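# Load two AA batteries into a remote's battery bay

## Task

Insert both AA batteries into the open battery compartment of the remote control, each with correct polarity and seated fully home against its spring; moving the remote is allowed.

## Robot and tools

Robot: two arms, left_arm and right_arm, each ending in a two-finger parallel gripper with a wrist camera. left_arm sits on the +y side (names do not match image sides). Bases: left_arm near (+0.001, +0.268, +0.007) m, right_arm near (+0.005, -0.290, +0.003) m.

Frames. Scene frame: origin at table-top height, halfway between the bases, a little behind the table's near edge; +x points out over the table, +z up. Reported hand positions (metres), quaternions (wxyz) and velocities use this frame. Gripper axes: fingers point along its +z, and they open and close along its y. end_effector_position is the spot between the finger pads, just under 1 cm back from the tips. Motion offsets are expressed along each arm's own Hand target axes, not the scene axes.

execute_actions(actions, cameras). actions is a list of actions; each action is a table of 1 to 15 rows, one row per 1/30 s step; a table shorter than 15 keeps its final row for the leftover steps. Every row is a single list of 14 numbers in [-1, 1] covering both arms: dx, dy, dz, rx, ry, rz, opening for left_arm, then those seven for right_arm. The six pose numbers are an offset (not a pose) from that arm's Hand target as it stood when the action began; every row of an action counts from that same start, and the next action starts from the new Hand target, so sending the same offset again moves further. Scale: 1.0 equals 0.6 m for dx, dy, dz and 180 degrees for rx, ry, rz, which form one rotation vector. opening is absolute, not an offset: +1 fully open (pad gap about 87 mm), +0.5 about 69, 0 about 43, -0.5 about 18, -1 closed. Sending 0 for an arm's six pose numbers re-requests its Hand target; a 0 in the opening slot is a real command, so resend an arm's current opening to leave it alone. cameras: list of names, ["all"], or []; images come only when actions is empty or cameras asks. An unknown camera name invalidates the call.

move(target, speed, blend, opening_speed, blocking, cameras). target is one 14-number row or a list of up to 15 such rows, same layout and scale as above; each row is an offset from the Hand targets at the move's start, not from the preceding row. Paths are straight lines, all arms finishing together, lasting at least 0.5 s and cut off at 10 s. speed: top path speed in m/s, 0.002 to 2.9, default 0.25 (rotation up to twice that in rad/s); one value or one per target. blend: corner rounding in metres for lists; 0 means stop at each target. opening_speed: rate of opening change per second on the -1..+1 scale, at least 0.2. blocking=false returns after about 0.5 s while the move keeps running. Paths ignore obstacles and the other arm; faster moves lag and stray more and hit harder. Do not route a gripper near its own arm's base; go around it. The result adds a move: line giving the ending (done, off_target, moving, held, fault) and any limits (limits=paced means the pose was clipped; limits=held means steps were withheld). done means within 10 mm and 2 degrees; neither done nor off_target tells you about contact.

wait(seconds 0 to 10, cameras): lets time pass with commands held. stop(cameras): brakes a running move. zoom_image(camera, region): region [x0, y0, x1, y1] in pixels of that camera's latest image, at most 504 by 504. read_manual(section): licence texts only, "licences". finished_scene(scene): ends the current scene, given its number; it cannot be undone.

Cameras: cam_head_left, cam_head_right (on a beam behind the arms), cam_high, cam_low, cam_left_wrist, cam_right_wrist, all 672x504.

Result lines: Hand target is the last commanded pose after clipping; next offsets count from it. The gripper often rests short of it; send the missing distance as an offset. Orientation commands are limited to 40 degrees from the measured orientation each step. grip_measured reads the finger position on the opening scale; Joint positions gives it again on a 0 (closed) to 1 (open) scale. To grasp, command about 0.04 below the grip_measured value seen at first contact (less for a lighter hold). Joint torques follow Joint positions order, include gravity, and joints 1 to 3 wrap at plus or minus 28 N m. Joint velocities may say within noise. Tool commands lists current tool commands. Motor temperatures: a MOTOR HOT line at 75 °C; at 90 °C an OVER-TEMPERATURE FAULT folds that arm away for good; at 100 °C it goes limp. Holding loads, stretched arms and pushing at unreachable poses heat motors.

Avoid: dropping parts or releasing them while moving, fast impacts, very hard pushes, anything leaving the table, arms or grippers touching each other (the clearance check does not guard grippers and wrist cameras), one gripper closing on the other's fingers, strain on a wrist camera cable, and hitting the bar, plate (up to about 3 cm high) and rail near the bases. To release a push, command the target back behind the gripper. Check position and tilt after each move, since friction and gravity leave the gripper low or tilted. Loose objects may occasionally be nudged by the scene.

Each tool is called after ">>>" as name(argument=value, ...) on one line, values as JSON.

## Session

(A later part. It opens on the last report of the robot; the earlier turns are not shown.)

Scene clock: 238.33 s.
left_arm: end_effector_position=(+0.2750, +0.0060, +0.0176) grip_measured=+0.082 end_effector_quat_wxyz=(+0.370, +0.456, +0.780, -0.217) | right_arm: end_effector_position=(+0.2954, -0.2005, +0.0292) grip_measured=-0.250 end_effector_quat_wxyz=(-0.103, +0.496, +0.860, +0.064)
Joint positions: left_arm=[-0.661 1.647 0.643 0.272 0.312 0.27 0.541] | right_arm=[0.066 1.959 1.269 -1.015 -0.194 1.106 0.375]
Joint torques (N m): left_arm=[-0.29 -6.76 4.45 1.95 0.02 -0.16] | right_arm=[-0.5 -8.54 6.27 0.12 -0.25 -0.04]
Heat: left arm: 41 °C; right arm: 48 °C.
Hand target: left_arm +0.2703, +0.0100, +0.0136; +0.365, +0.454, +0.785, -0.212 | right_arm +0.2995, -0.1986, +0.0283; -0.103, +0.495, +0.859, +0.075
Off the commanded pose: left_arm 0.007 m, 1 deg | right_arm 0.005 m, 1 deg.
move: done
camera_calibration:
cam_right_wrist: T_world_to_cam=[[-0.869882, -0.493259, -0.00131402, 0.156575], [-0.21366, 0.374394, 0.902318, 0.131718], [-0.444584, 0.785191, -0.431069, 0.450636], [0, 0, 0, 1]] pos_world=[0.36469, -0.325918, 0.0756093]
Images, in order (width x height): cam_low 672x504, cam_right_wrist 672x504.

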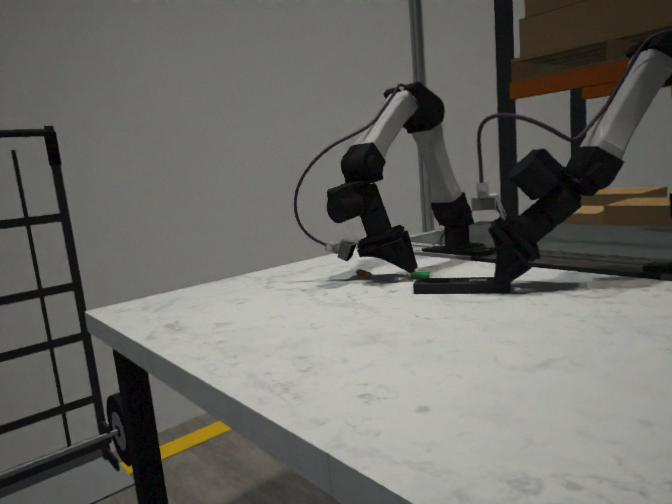

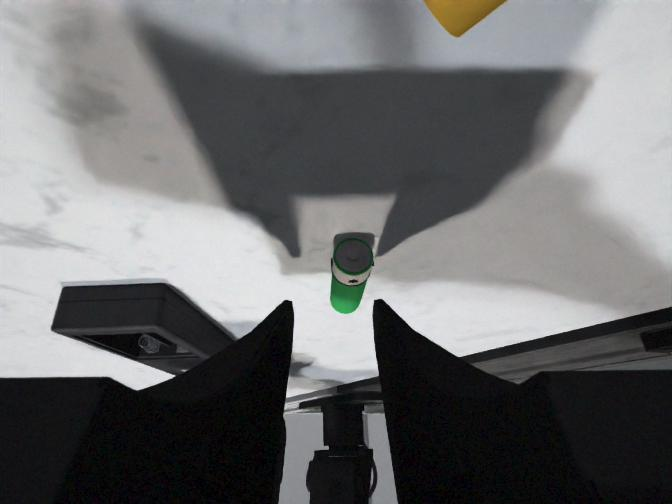

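>>> move(target=[[0,0,0,0,0,0,0.02,-0.0035,-0.011,0.0165,0,0,0,-0.25],[0,0,0,0,0,0,0.02,-0.0035,-0.011,0.0165,0,0,0,-0.72]], speed=0.04, opening_speed=0.4, cameras=["cam_right_wrist","cam_low"])

>>> zoom_image(camera="cam_low", region=[390, 235, 520, 305])

Scene clock: 241.87 s.
left_arm: end_effector_position=(+0.2750, +0.0060, +0.0176) grip_measured=+0.082 end_effector_quat_wxyz=(+0.370, +0.456, +0.780, -0.217) | right_arm: end_effector_position=(+0.2942, -0.2015, +0.0214) grip_measured=-0.719 end_effector_quat_wxyz=(-0.101, +0.496, +0.859, +0.072)
Joint positions: left_arm=[-0.661 1.647 0.643 0.272 0.312 0.27 0.541] | right_arm=[0.057 1.959 1.234 -0.97 -0.204 1.098 0.141]
Joint torques (N m): left_arm=[-0.28 -6.78 4.46 1.95 0.01 -0.16] | right_arm=[-0.24 -8.65 4.9 0.18 -0.15 0]
Heat: left arm: 41 °C; right arm: 48 °C.
Hand target: left_arm +0.2703, +0.0100, +0.0136; +0.365, +0.454, +0.785, -0.212 | right_arm +0.2938, -0.2013, +0.0181; -0.103, +0.495, +0.859, +0.076
Off the commanded pose: left_arm 0.007 m, 1 deg | right_arm 0.003 m, 0 deg.
move: done
camera_calibration:
cam_right_wrist: T_world_to_cam=[[-0.870922, -0.491162, -0.0159781, 0.156164], [-0.221906, 0.364055, 0.904556, 0.139126], [-0.438466, 0.791343, -0.426056, 0.446963], [0, 0, 0, 1]] pos_world=[0.362858, -0.327649, 0.0670787]
Images, in order (width x height): cam_low 672x504, cam_right_wrist 672x504.

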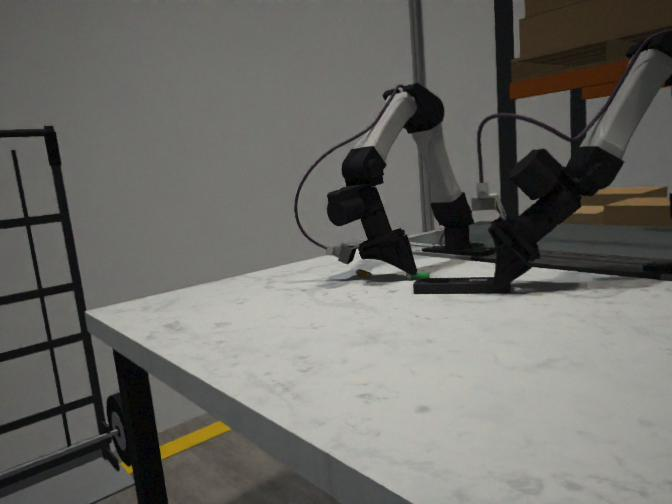

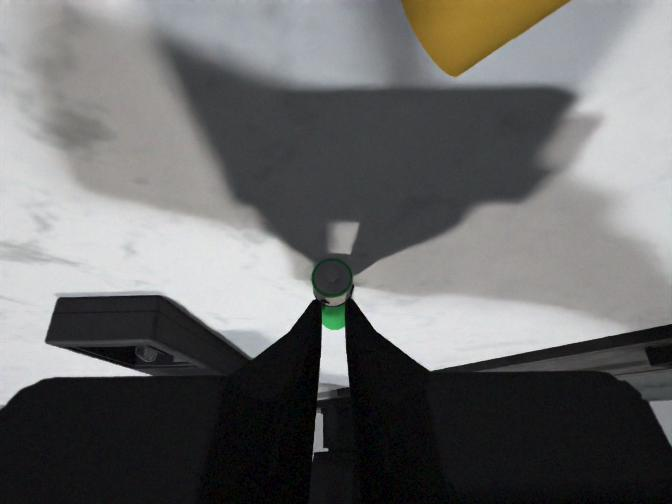

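Scaled by 3.877 from the camera's 672x504 image, which has a finer 960x720 frame.

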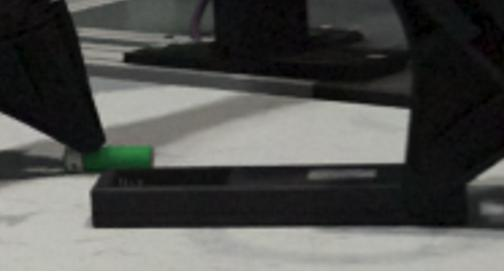

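>>> move(target=[[0,0,0,0,0,0,0.02,0,0,0,0,0,0,-0.4],[0,0,0,0,0,0,0.02,0.006,0,-0.035,0,0,0,-0.4],[0,0,0,0,0,0,0.02,0.0005,0,0.007,0,0,0,-0.4],[0,0,0,0,0,0,0.02,0.0005,0,0.007,0,0,0,-0.7]], speed=0.05, opening_speed=0.4, cameras=["cam_right_wrist","cam_low"])

>>> zoom_image(camera="cam_low", region=[390, 235, 520, 305])

Scene clock: 246.83 s.
left_arm: end_effector_position=(+0.2750, +0.0060, +0.0176) grip_measured=+0.082 end_effector_quat_wxyz=(+0.370, +0.456, +0.780, -0.217) | right_arm: end_effector_position=(+0.2944, -0.2021, +0.0187) grip_measured=-0.639 end_effector_quat_wxyz=(-0.099, +0.495, +0.860, +0.074)
Joint positions: left_arm=[-0.661 1.647 0.643 0.272 0.312 0.27 0.541] | right_arm=[0.055 1.959 1.223 -0.954 -0.204 1.094 0.181]
Joint torques (N m): left_arm=[-0.28 -6.76 4.45 1.95 0.02 -0.16] | right_arm=[0.08 -8.17 4.71 0.18 -0.2 0.05]
Heat: left arm: 42 °C; right arm: 48 °C.
Hand target: left_arm +0.2703, +0.0100, +0.0136; +0.365, +0.454, +0.785, -0.212 | right_arm +0.2932, -0.2001, +0.0141; -0.103, +0.495, +0.859, +0.076
Off the commanded pose: left_arm 0.007 m, 1 deg | right_arm 0.005 m, 1 deg.
move: done
camera_calibration:
cam_right_wrist: T_world_to_cam=[[-0.870149, -0.492301, -0.0219021, 0.155737], [-0.228149, 0.363065, 0.9034, 0.143387], [-0.436793, 0.79109, -0.428239, 0.445791], [0, 0, 0, 1]] pos_world=[0.362946, -0.32805, 0.0647799]
Images, in order (width x height): cam_low 672x504, cam_right_wrist 672x504.

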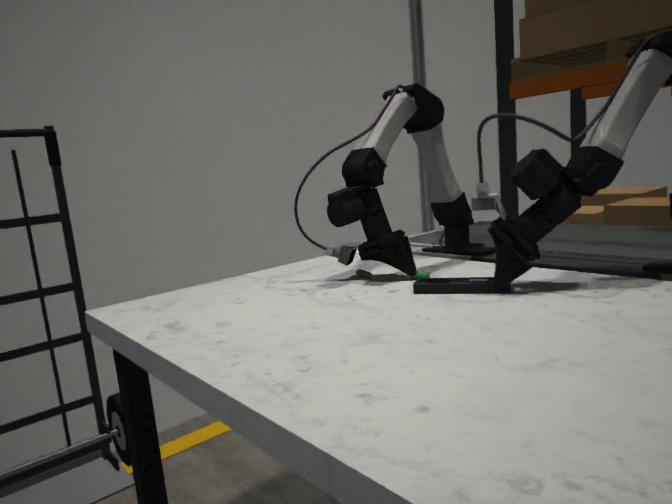

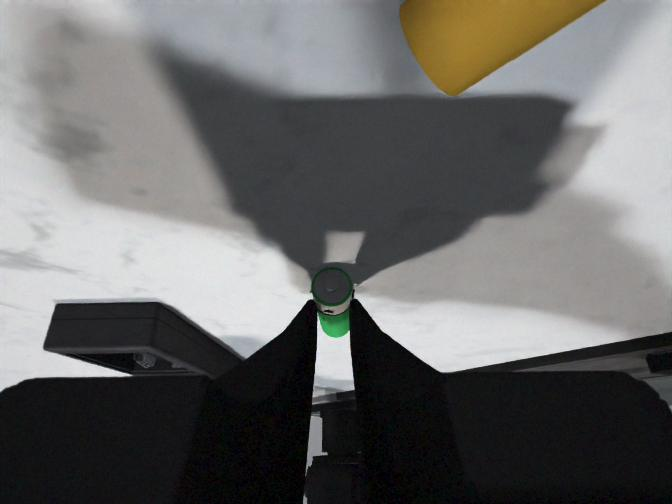

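Scaled by 3.877 from the camera's 672x504 image, which has a finer 960x720 frame.

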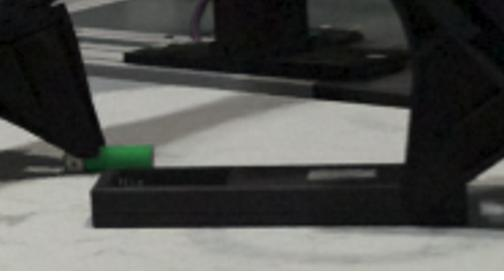

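>>> move(target=[[0,0,0,0,0,0,0.02,0.026,0,-0.097,0,0,0,-0.7],[0,0,0,0,0,0,0.02,0.135,0.184,-0.074,0.003,-0.122,-0.0107,-0.7]], speed=0.12, blend=0.01, cameras=["cam_right_wrist","cam_low","cam_left_wrist"])

>>> zoom_image(camera="cam_low", region=[390, 235, 520, 305])

>>> zoom_image(camera="cam_left_wrist", region=[240, 0, 420, 100])

>>> zoom_image(camera="cam_right_wrist", region=[230, 130, 430, 380])

Scene clock: 251.93 s.
left_arm: end_effector_position=(+0.2750, +0.0060, +0.0176) grip_measured=+0.082 end_effector_quat_wxyz=(+0.370, +0.456, +0.780, -0.217) | right_arm: end_effector_position=(+0.3456, -0.0912, +0.0759) grip_measured=-0.639 end_effector_quat_wxyz=(+0.049, +0.483, +0.874, -0.028)
Joint positions: left_arm=[-0.661 1.647 0.643 0.272 0.312 0.27 0.541] | right_arm=[0.48 2.123 1.765 -1.247 0.124 1.49 0.181]
Joint torques (N m): left_arm=[-0.28 -6.79 4.45 1.95 0.02 -0.16] | right_arm=[0.29 -10.39 10.07 0.17 0.23 0.11]
Heat: left arm: 42 °C; right arm: 48 °C.
Hand target: left_arm +0.2703, +0.0100, +0.0136; +0.365, +0.454, +0.785, -0.212 | right_arm +0.3539, -0.0877, +0.0804; +0.061, +0.486, +0.872, -0.023
Off the commanded pose: left_arm 0.007 m, 1 deg | right_arm 0.010 m, 2 deg.
move: done
camera_calibration:
cam_left_wrist: T_world_to_cam=[[-0.86102, -0.508522, -0.00705679, 0.239589], [-0.508456, 0.861037, -0.00932721, 0.15613], [0.0108192, -0.00444284, -0.999932, 0.154873], [0, 0, 0, 1]] pos_world=[0.284001, -0.0119095, 0.158009]
cam_right_wrist: T_world_to_cam=[[-0.851807, -0.523825, 0.00571542, 0.244741], [-0.37256, 0.613429, 0.69635, 0.151686], [-0.368271, 0.591027, -0.717679, 0.384988], [0, 0, 0, 1]] pos_world=[0.406764, -0.192386, 0.169273]
Images, in order (width x height): cam_low 672x504, cam_left_wrist 672x504, cam_right_wrist 672x504.

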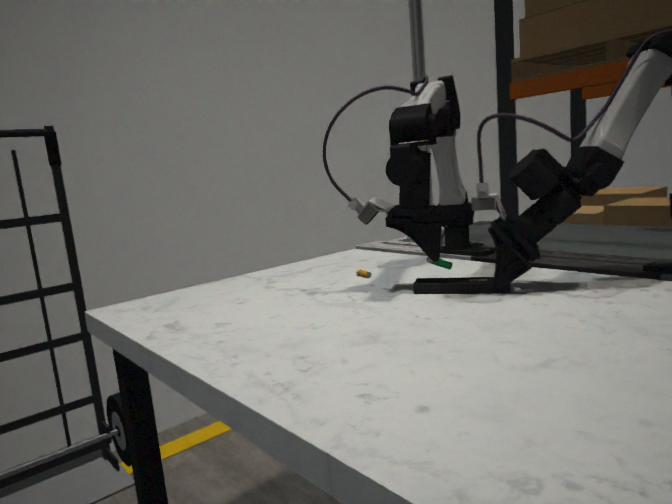

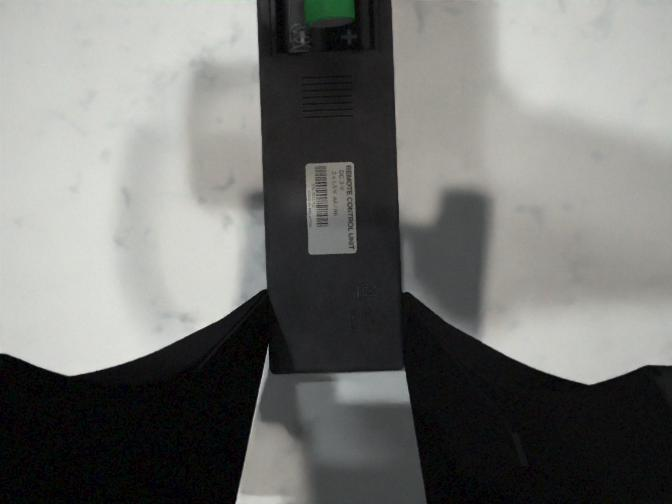

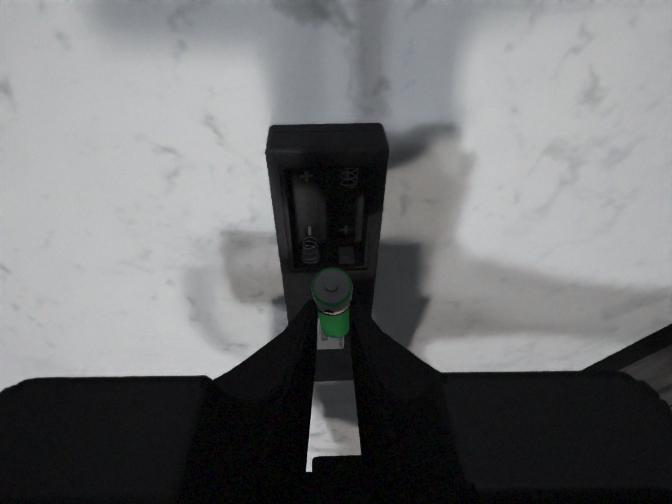

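Scaled by 3.877 from the camera's 672x504 image, which has a finer 960x720 frame.

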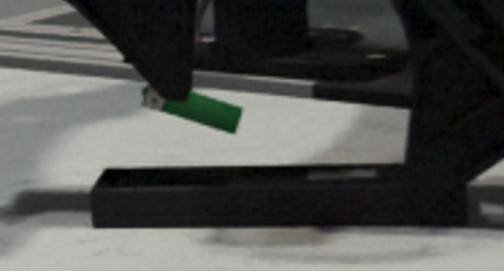

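Scaled by 2.800 from the camera's 672x504 image, which has a finer 960x720 frame.

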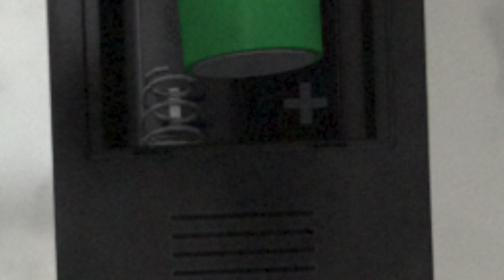

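Scaled by 2.016 from the camera's 672x504 image, which has a finer 960x720 frame.

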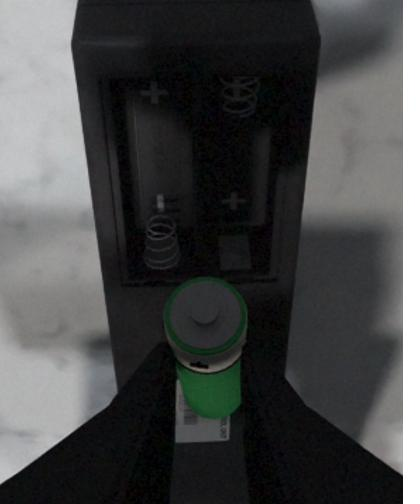

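>>> move(target=[0,0,0,0,0,0,0.02,-0.017,0.0058,0.039,0,0,0,-0.7], speed=0.08, cameras=["cam_right_wrist","cam_low","cam_left_wrist"])

>>> zoom_image(camera="cam_low", region=[390, 235, 520, 305])

>>> zoom_image(camera="cam_left_wrist", region=[240, 0, 420, 100])

>>> zoom_image(camera="cam_right_wrist", region=[230, 130, 430, 380])

Scene clock: 254.77 s.
left_arm: end_effector_position=(+0.2750, +0.0060, +0.0176) grip_measured=+0.082 end_effector_quat_wxyz=(+0.370, +0.456, +0.780, -0.217) | right_arm: end_effector_position=(+0.3608, -0.0944, +0.0638) grip_measured=-0.639 end_effector_quat_wxyz=(+0.055, +0.487, +0.871, -0.020)
Joint positions: left_arm=[-0.661 1.647 0.643 0.272 0.312 0.27 0.541] | right_arm=[0.456 2.154 1.765 -1.193 0.126 1.474 0.181]
Joint torques (N m): left_arm=[-0.28 -6.79 4.46 1.95 0.02 -0.16] | right_arm=[-0.32 -11 6 0.37 0.2 0.04]
Heat: left arm: 42 °C; right arm: 48 °C.
Hand target: left_arm +0.2703, +0.0100, +0.0136; +0.365, +0.454, +0.785, -0.212 | right_arm +0.3642, -0.0969, +0.0586; +0.061, +0.486, +0.872, -0.023
Off the commanded pose: left_arm 0.007 m, 1 deg | right_arm 0.007 m, 1 deg.
move: done
camera_calibration:
cam_left_wrist: T_world_to_cam=[[-0.86102, -0.508522, -0.00705679, 0.239589], [-0.508456, 0.861037, -0.00932721, 0.15613], [0.0108192, -0.00444284, -0.999932, 0.154873], [0, 0, 0, 1]] pos_world=[0.284001, -0.0119095, 0.158009]
cam_right_wrist: T_world_to_cam=[[-0.855687, -0.517267, -0.0152934, 0.259429], [-0.381559, 0.610677, 0.693892, 0.17085], [-0.349588, 0.59959, -0.719917, 0.377881], [0, 0, 0, 1]] pos_world=[0.419282, -0.196714, 0.157458]
Images, in order (width x height): cam_low 672x504, cam_left_wrist 672x504, cam_right_wrist 672x504.

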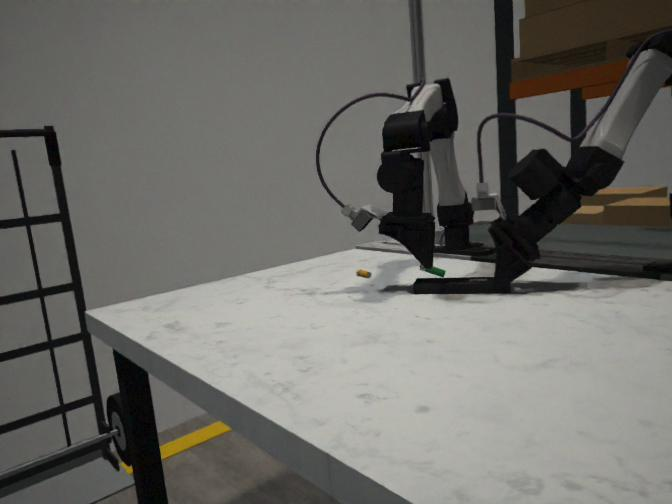

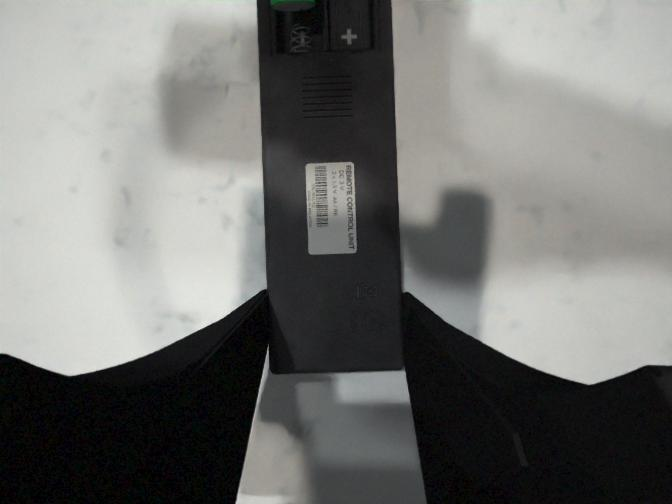

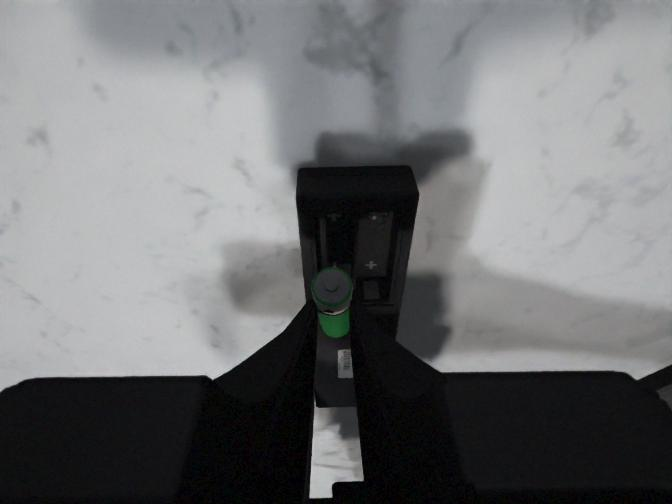

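Scaled by 3.877 from the camera's 672x504 image, which has a finer 960x720 frame.

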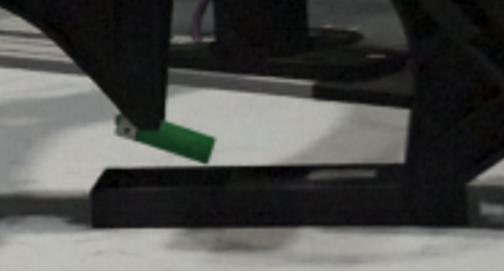

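Scaled by 2.800 from the camera's 672x504 image, which has a finer 960x720 frame.

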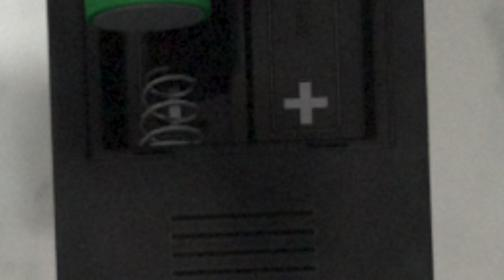

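Scaled by 2.016 from the camera's 672x504 image, which has a finer 960x720 frame.

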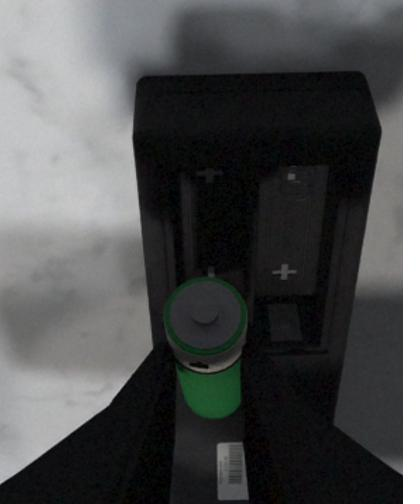

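>>> move(target=[0,0,0,0,0,0,0.02,0.0045,-0.001,0.0364,0,0,0,-0.7], speed=0.05, cameras=["cam_right_wrist","cam_low","cam_left_wrist"])

>>> zoom_image(camera="cam_low", region=[390, 235, 520, 305])

>>> zoom_image(camera="cam_left_wrist", region=[240, 0, 420, 100])

>>> zoom_image(camera="cam_right_wrist", region=[230, 130, 430, 380])

Scene clock: 257.40 s.
left_arm: end_effector_position=(+0.2750, +0.0060, +0.0176) grip_measured=+0.082 end_effector_quat_wxyz=(+0.370, +0.456, +0.780, -0.217) | right_arm: end_effector_position=(+0.3616, -0.0956, +0.0432) grip_measured=-0.700 end_effector_quat_wxyz=(+0.058, +0.486, +0.872, -0.021)
Joint positions: left_arm=[-0.661 1.647 0.643 0.272 0.312 0.27 0.541] | right_arm=[0.455 2.166 1.702 -1.117 0.133 1.472 0.15]
Joint torques (N m): left_arm=[-0.28 -6.78 4.45 1.95 0.02 -0.16] | right_arm=[-0.42 -10.84 5.59 0.43 0.14 0.02]
Heat: left arm: 42 °C; right arm: 48 °C.
Hand target: left_arm +0.2703, +0.0100, +0.0136; +0.365, +0.454, +0.785, -0.212 | right_arm +0.3641, -0.0970, +0.0367; +0.061, +0.486, +0.872, -0.023
Off the commanded pose: left_arm 0.007 m, 1 deg | right_arm 0.007 m, 0 deg.
move: done
camera_calibration:
cam_left_wrist: T_world_to_cam=[[-0.86102, -0.508522, -0.00705679, 0.239589], [-0.508456, 0.861037, -0.00932721, 0.15613], [0.0108192, -0.00444284, -0.999932, 0.154873], [0, 0, 0, 1]] pos_world=[0.284001, -0.0119095, 0.158009]
cam_right_wrist: T_world_to_cam=[[-0.855165, -0.518136, -0.0151163, 0.258866], [-0.384588, 0.614657, 0.688687, 0.187925], [-0.347542, 0.594754, -0.724901, 0.363194], [0, 0, 0, 1]] pos_world=[0.419872, -0.197393, 0.137772]
Images, in order (width x height): cam_low 672x504, cam_left_wrist 672x504, cam_right_wrist 672x504.

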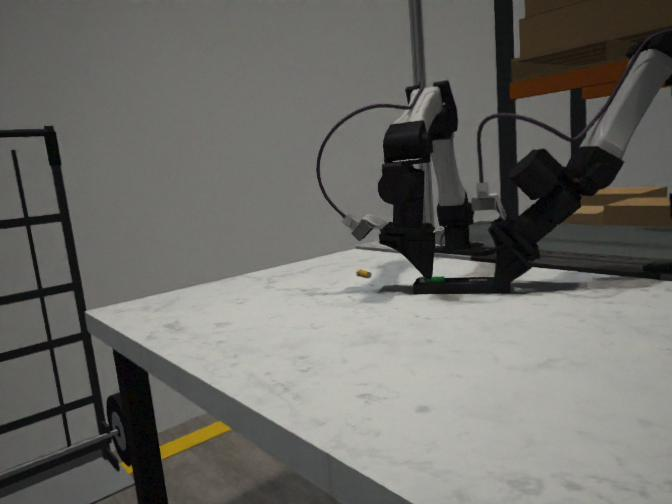

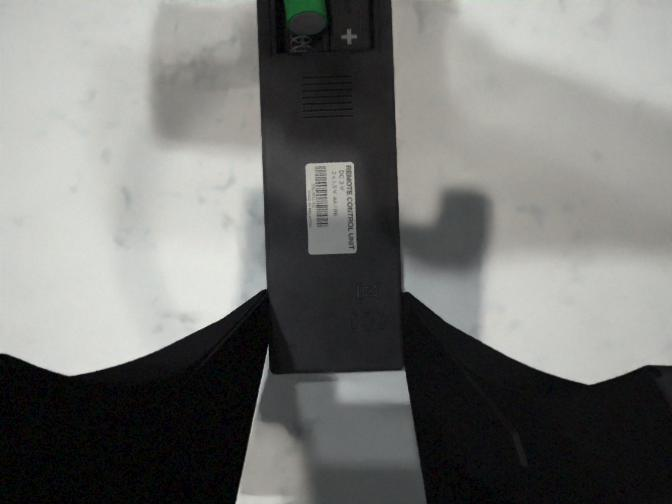

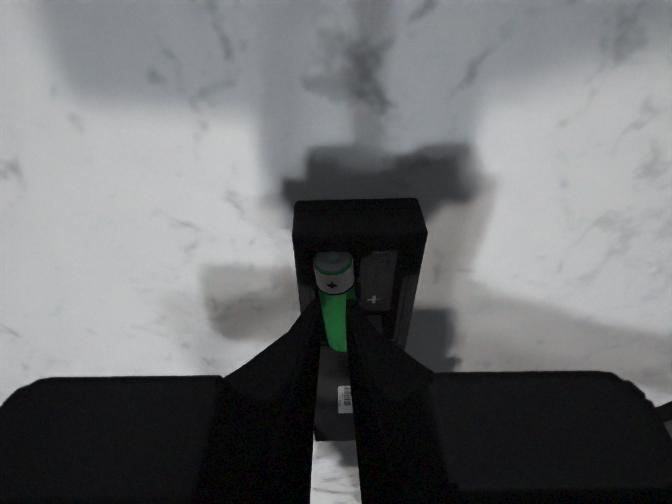

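Scaled by 3.877 from the camera's 672x504 image, which has a finer 960x720 frame.

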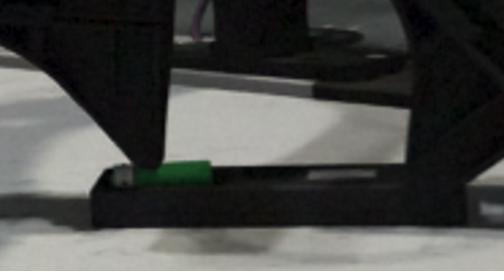

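Scaled by 2.800 from the camera's 672x504 image, which has a finer 960x720 frame.

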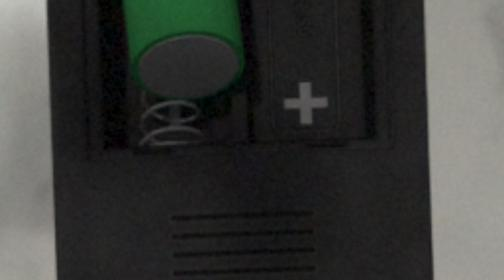

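Scaled by 2.016 from the camera's 672x504 image, which has a finer 960x720 frame.

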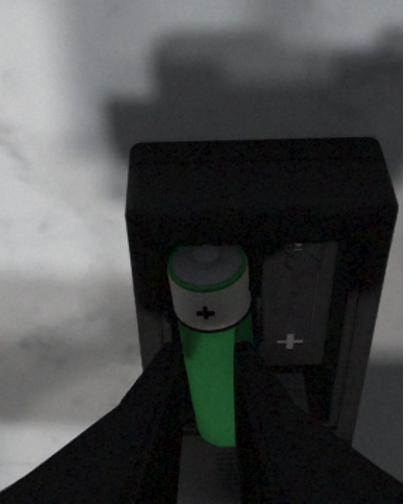

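>>> move(target=[[0,0,0,0,0,0,0.02,0,0,0,0,0,0,-0.4],[0,0,0,0,0,0,0.02,0,0,-0.055,0,0.06,0,-0.4],[0,0,0,0,0,0,0.02,0.006,-0.001,0.009,0,0.06,0,-0.4]], speed=0.06, opening_speed=0.5, cameras=["cam_right_wrist","cam_low"])

>>> zoom_image(camera="cam_low", region=[390, 235, 520, 305])

>>> zoom_image(camera="cam_right_wrist", region=[230, 180, 430, 380])

Scene clock: 265.50 s.
left_arm: end_effector_position=(+0.2750, +0.0060, +0.0176) grip_measured=+0.082 end_effector_quat_wxyz=(+0.370, +0.456, +0.780, -0.217) | right_arm: end_effector_position=(+0.3620, -0.0962, +0.0352) grip_measured=-0.400 end_effector_quat_wxyz=(-0.013, +0.486, +0.874, +0.017)
Joint positions: left_arm=[-0.661 1.647 0.643 0.272 0.312 0.27 0.541] | right_arm=[0.385 2.202 1.704 -1.105 -0.026 1.401 0.3]
Joint torques (N m): left_arm=[-0.28 -6.78 4.46 1.95 0.02 -0.16] | right_arm=[-0.53 -11.32 5.41 0.32 -0.16 -0.02]
Heat: left arm: 42 °C; right arm: 48 °C.
Hand target: left_arm +0.2703, +0.0100, +0.0136; +0.365, +0.454, +0.785, -0.212 | right_arm +0.3622, -0.0948, +0.0309; -0.021, +0.486, +0.874, +0.023
Off the commanded pose: left_arm 0.007 m, 1 deg | right_arm 0.005 m, 1 deg.
move: done
camera_calibration:
cam_right_wrist: T_world_to_cam=[[-0.853966, -0.520219, -0.0107094, 0.257966], [-0.321494, 0.511342, 0.796976, 0.157344], [-0.409126, 0.684033, -0.603916, 0.384445], [0, 0, 0, 1]] pos_world=[0.428165, -0.20923, 0.109536]
Images, in order (width x height): cam_low 672x504, cam_right_wrist 672x504.

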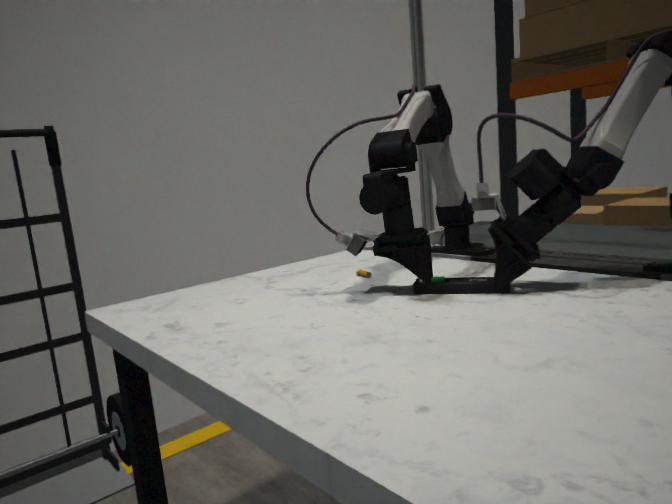

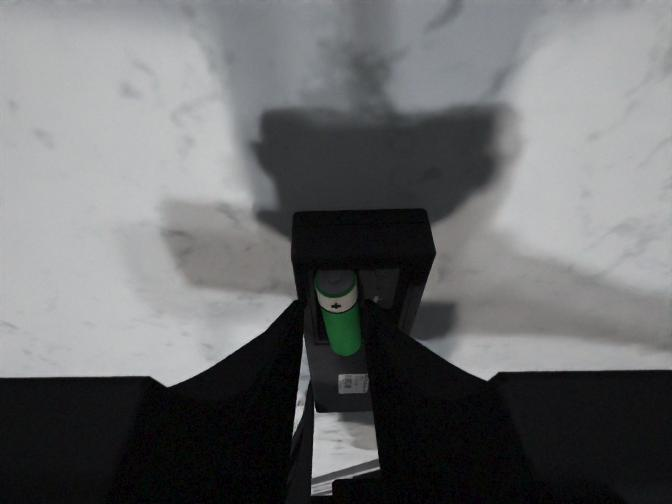

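Scaled by 3.877 from the camera's 672x504 image, which has a finer 960x720 frame.

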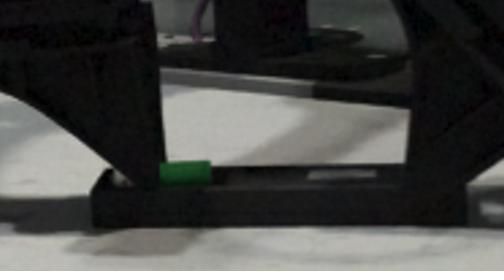

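Scaled by 2.520 from the camera's 672x504 image, which has a finer 960x720 frame.

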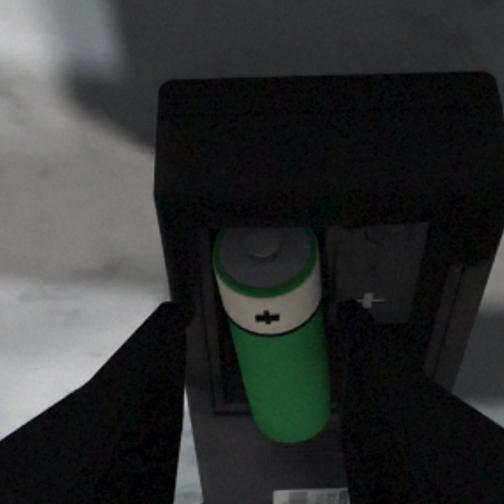

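>>> move(target=[0,0,0,0,0,0,0.02,0,0,0,0,0,0,-0.72], opening_speed=0.4, cameras=["cam_right_wrist","cam_low","cam_left_wrist"])

>>> zoom_image(camera="cam_left_wrist", region=[240, 0, 420, 100])

>>> zoom_image(camera="cam_right_wrist", region=[230, 180, 430, 380])

Scene clock: 267.50 s.
left_arm: end_effector_position=(+0.2750, +0.0060, +0.0176) grip_measured=+0.082 end_effector_quat_wxyz=(+0.370, +0.456, +0.780, -0.217) | right_arm: end_effector_position=(+0.3621, -0.0961, +0.0352) grip_measured=-0.617 end_effector_quat_wxyz=(-0.013, +0.485, +0.874, +0.017)
Joint positions: left_arm=[-0.661 1.647 0.643 0.272 0.312 0.27 0.541] | right_arm=[0.385 2.202 1.704 -1.104 -0.027 1.399 0.191]
Joint torques (N m): left_arm=[-0.28 -6.76 4.46 1.95 0.02 -0.16] | right_arm=[-0.51 -11.51 5.48 0.32 -0.14 0.02]
Heat: left arm: 42 °C; right arm: 49 °C.
Hand target: left_arm +0.2703, +0.0100, +0.0136; +0.365, +0.454, +0.785, -0.212 | right_arm +0.3622, -0.0948, +0.0309; -0.021, +0.486, +0.874, +0.023
Off the commanded pose: left_arm 0.007 m, 1 deg | right_arm 0.004 m, 1 deg.
move: done
camera_calibration:
cam_left_wrist: T_world_to_cam=[[-0.86102, -0.508522, -0.00705679, 0.239589], [-0.508456, 0.861037, -0.00932721, 0.15613], [0.0108192, -0.00444284, -0.999932, 0.154873], [0, 0, 0, 1]] pos_world=[0.284001, -0.0119095, 0.158009]
cam_right_wrist: T_world_to_cam=[[-0.853367, -0.521181, -0.0116256, 0.257882], [-0.322428, 0.510149, 0.797363, 0.157497], [-0.40964, 0.684192, -0.603388, 0.384526], [0, 0, 0, 1]] pos_world=[0.428367, -0.209033, 0.109433]
Images, in order (width x height): cam_low 672x504, cam_left_wrist 672x504, cam_right_wrist 672x504.

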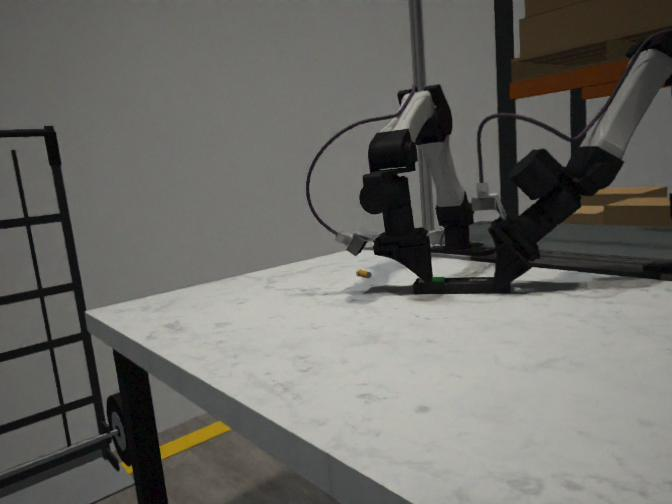

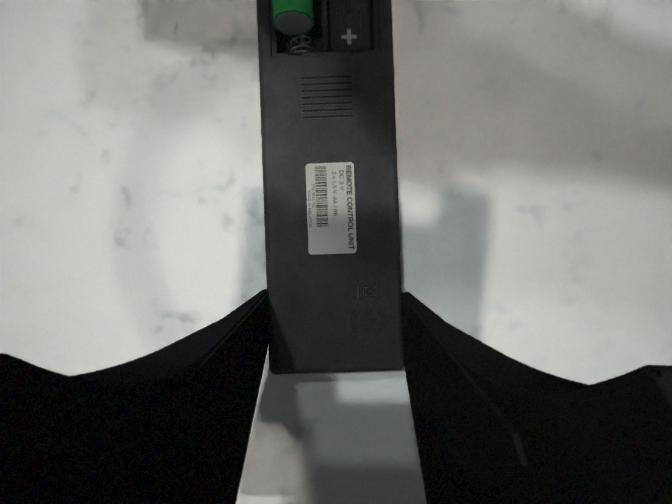

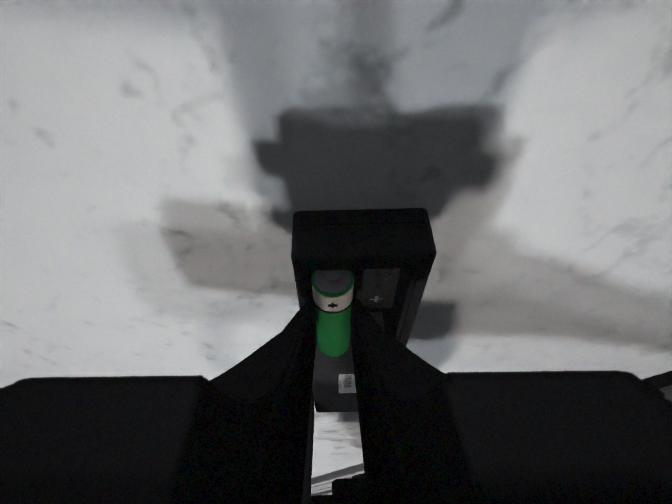

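Scaled by 2.800 from the camera's 672x504 image, which has a finer 960x720 frame.

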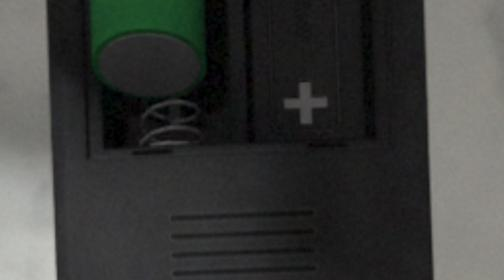

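Scaled by 2.520 from the camera's 672x504 image, which has a finer 960x720 frame.

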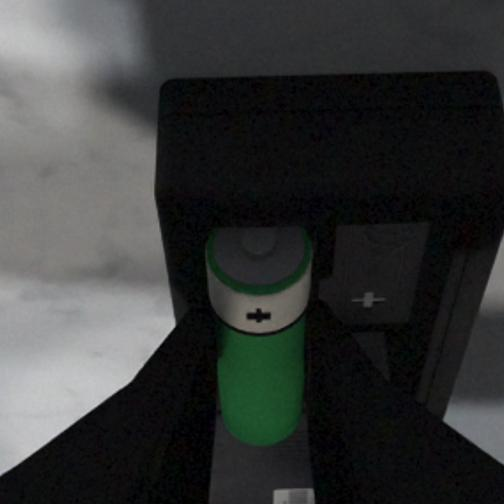

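>>> move(target=[0,0,0,0,0,0,0.02,0.017,-0.004,0,0,-0.02,0,-0.72], speed=0.05, cameras=["cam_right_wrist","cam_low","cam_left_wrist"])

>>> zoom_image(camera="cam_left_wrist", region=[240, 0, 420, 100])

>>> zoom_image(camera="cam_low", region=[390, 235, 520, 305])

>>> zoom_image(camera="cam_right_wrist", region=[230, 180, 430, 380])

Scene clock: 270.17 s.
left_arm: end_effector_position=(+0.2750, +0.0060, +0.0176) grip_measured=+0.082 end_effector_quat_wxyz=(+0.370, +0.456, +0.780, -0.217) | right_arm: end_effector_position=(+0.3601, -0.0936, +0.0337) grip_measured=-0.617 end_effector_quat_wxyz=(+0.001, +0.491, +0.871, +0.009)
Joint positions: left_arm=[-0.661 1.647 0.643 0.272 0.312 0.27 0.541] | right_arm=[0.406 2.191 1.688 -1.093 0.006 1.433 0.191]
Joint torques (N m): left_arm=[-0.28 -6.76 4.46 1.95 0.02 -0.16] | right_arm=[1.58 -13.05 4.11 0.33 0.09 0.15]
Heat: left arm: 42 °C; right arm: 49 °C.
Hand target: left_arm +0.2703, +0.0100, +0.0136; +0.365, +0.454, +0.785, -0.212 | right_arm +0.3548, -0.0876, +0.0313; +0.006, +0.486, +0.874, +0.008
Off the commanded pose: left_arm 0.007 m, 1 deg | right_arm 0.008 m, 1 deg.
move: done
camera_calibration:
cam_left_wrist: T_world_to_cam=[[-0.86102, -0.508522, -0.00705679, 0.239589], [-0.508456, 0.861037, -0.00932721, 0.15613], [0.0108192, -0.00444284, -0.999932, 0.154873], [0, 0, 0, 1]] pos_world=[0.284001, -0.0119095, 0.158009]
cam_right_wrist: T_world_to_cam=[[-0.859695, -0.510688, -0.0110976, 0.260632], [-0.32922, 0.537337, 0.776456, 0.16248], [-0.390563, 0.671168, -0.630074, 0.373889], [0, 0, 0, 1]] pos_world=[0.423583, -0.205147, 0.112312]
Images, in order (width x height): cam_low 672x504, cam_left_wrist 672x504, cam_right_wrist 672x504.

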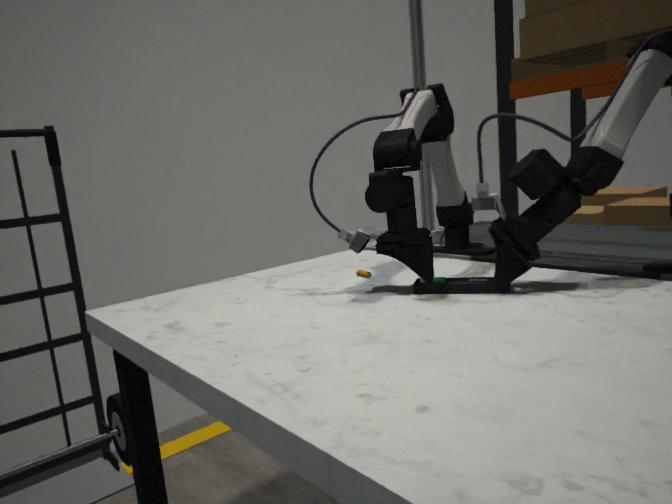

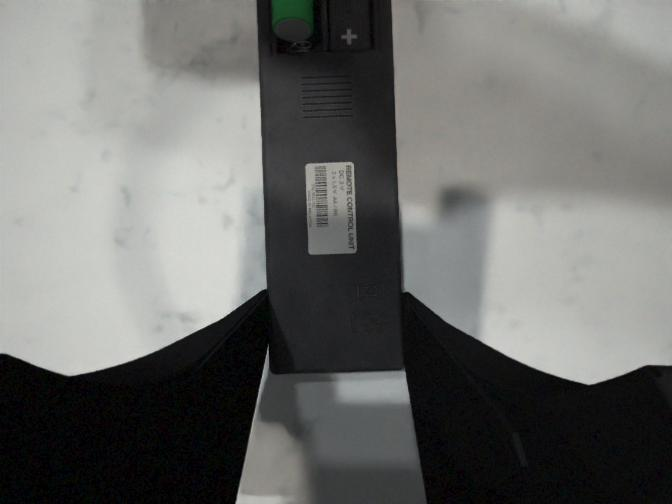

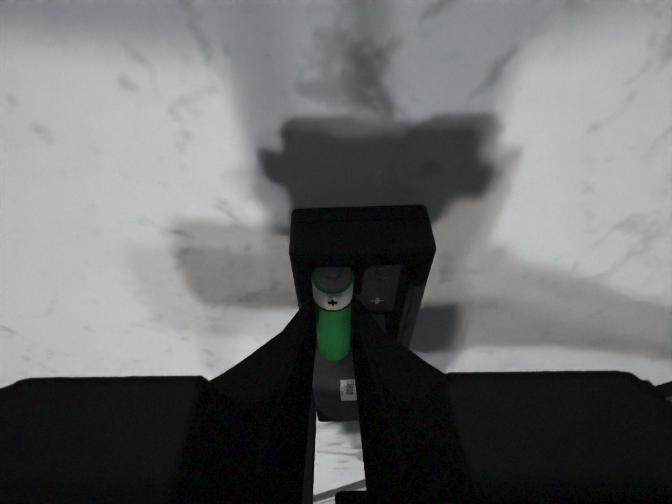

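Scaled by 2.800 from the camera's 672x504 image, which has a finer 960x720 frame.

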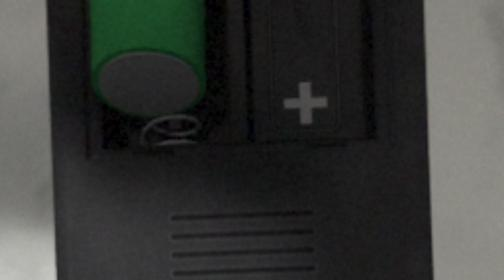

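Scaled by 3.877 from the camera's 672x504 image, which has a finer 960x720 frame.

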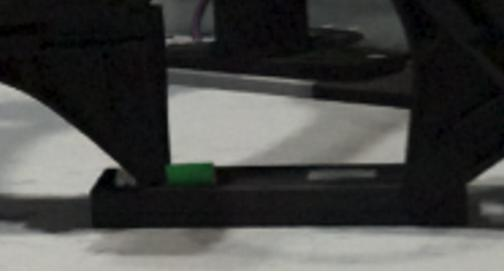

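Scaled by 2.520 from the camera's 672x504 image, which has a finer 960x720 frame.

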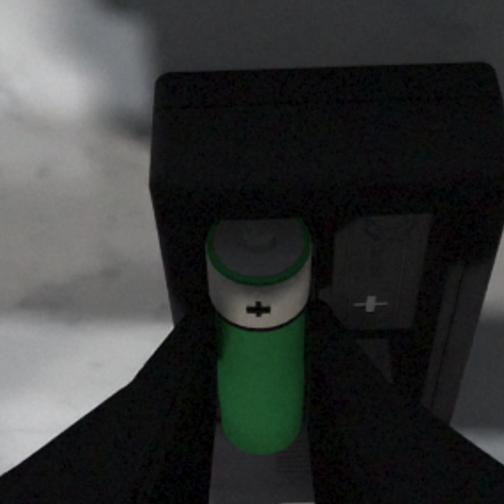

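>>> move(target=[0,0,0,0,0,0,0.02,0.013,-0.009,0.008,0,-0.01,0,-0.8], speed=0.05, cameras=["cam_right_wrist","cam_low","cam_left_wrist"])

>>> zoom_image(camera="cam_left_wrist", region=[240, 0, 420, 100])

>>> zoom_image(camera="cam_low", region=[390, 235, 520, 305])

>>> zoom_image(camera="cam_right_wrist", region=[230, 180, 430, 380])

Scene clock: 272.10 s.
left_arm: end_effector_position=(+0.2750, +0.0060, +0.0176) grip_measured=+0.082 end_effector_quat_wxyz=(+0.370, +0.456, +0.780, -0.217) | right_arm: end_effector_position=(+0.3586, -0.0919, +0.0339) grip_measured=-0.617 end_effector_quat_wxyz=(+0.028, +0.494, +0.869, +0.007)
Joint positions: left_arm=[-0.661 1.647 0.643 0.272 0.312 0.27 0.541] | right_arm=[0.431 2.157 1.641 -1.051 0.052 1.465 0.191]
Joint torques (N m): left_arm=[-0.28 -6.76 4.46 1.95 0.02 -0.16] | right_arm=[1.92 -11.69 3.56 0.32 0.01 0.11]
Heat: left arm: 42 °C; right arm: 50 °C.
Hand target: left_arm +0.2703, +0.0100, +0.0136; +0.365, +0.454, +0.785, -0.212 | right_arm +0.3462, -0.0836, +0.0265; +0.020, +0.486, +0.874, +0.000
Off the commanded pose: left_arm 0.007 m, 1 deg | right_arm 0.017 m, 2 deg.
move: off_target (right_arm)
camera_calibration:
cam_left_wrist: T_world_to_cam=[[-0.86102, -0.508522, -0.00705679, 0.239589], [-0.508456, 0.861037, -0.00932721, 0.15613], [0.0108192, -0.00444284, -0.999932, 0.154873], [0, 0, 0, 1]] pos_world=[0.284001, -0.0119095, 0.158009]
cam_right_wrist: T_world_to_cam=[[-0.863066, -0.503841, -0.03552, 0.262919], [-0.359158, 0.562739, 0.744533, 0.175047], [-0.355138, 0.655338, -0.66664, 0.359387], [0, 0, 0, 1]] pos_world=[0.417418, -0.201556, 0.118592]
Images, in order (width x height): cam_low 672x504, cam_left_wrist 672x504, cam_right_wrist 672x504.

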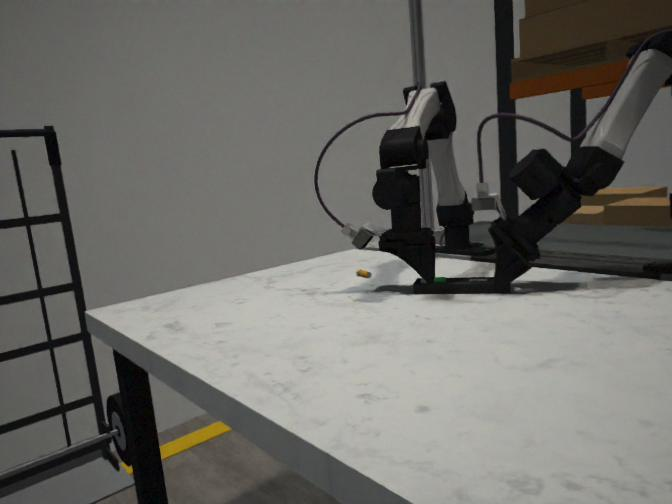

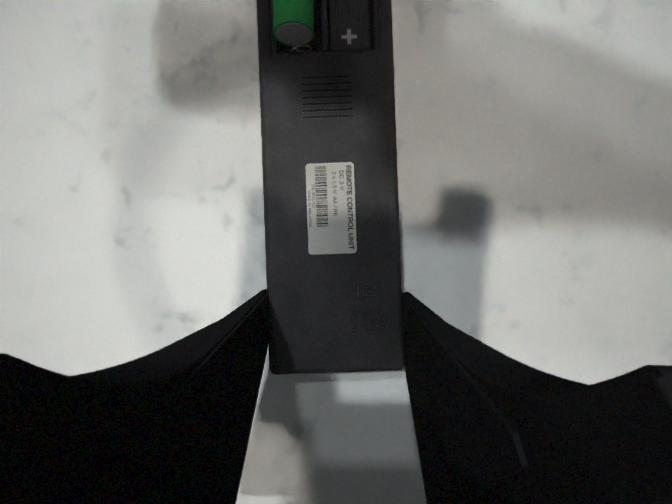

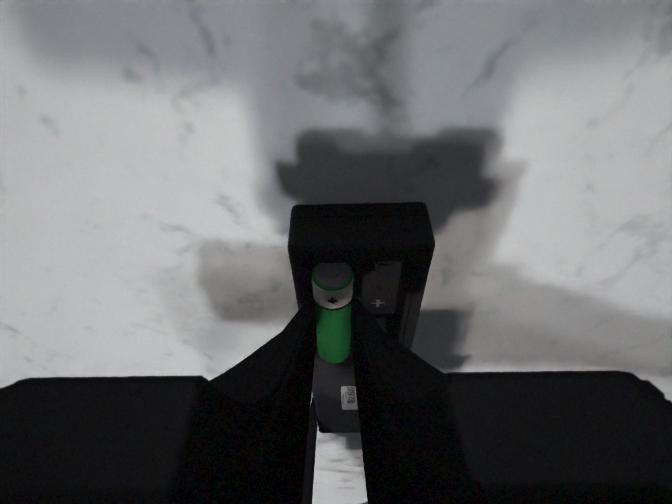

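Scaled by 2.800 from the camera's 672x504 image, which has a finer 960x720 frame.

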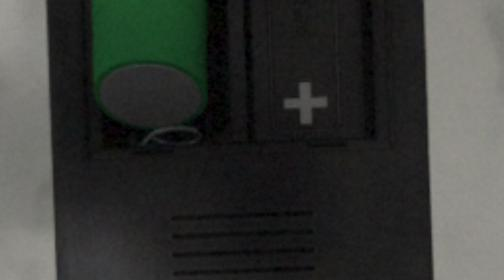

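Scaled by 3.877 from the camera's 672x504 image, which has a finer 960x720 frame.

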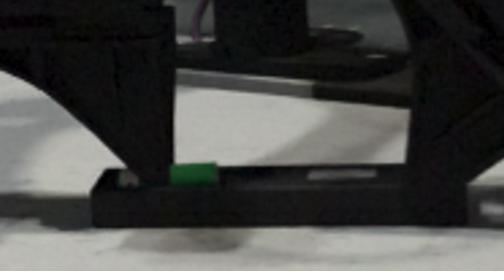

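Scaled by 2.520 from the camera's 672x504 image, which has a finer 960x720 frame.

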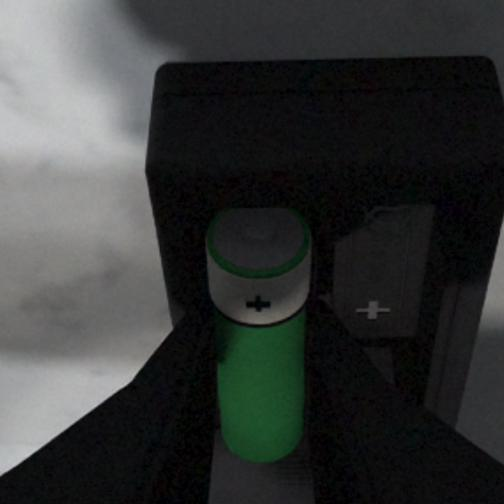

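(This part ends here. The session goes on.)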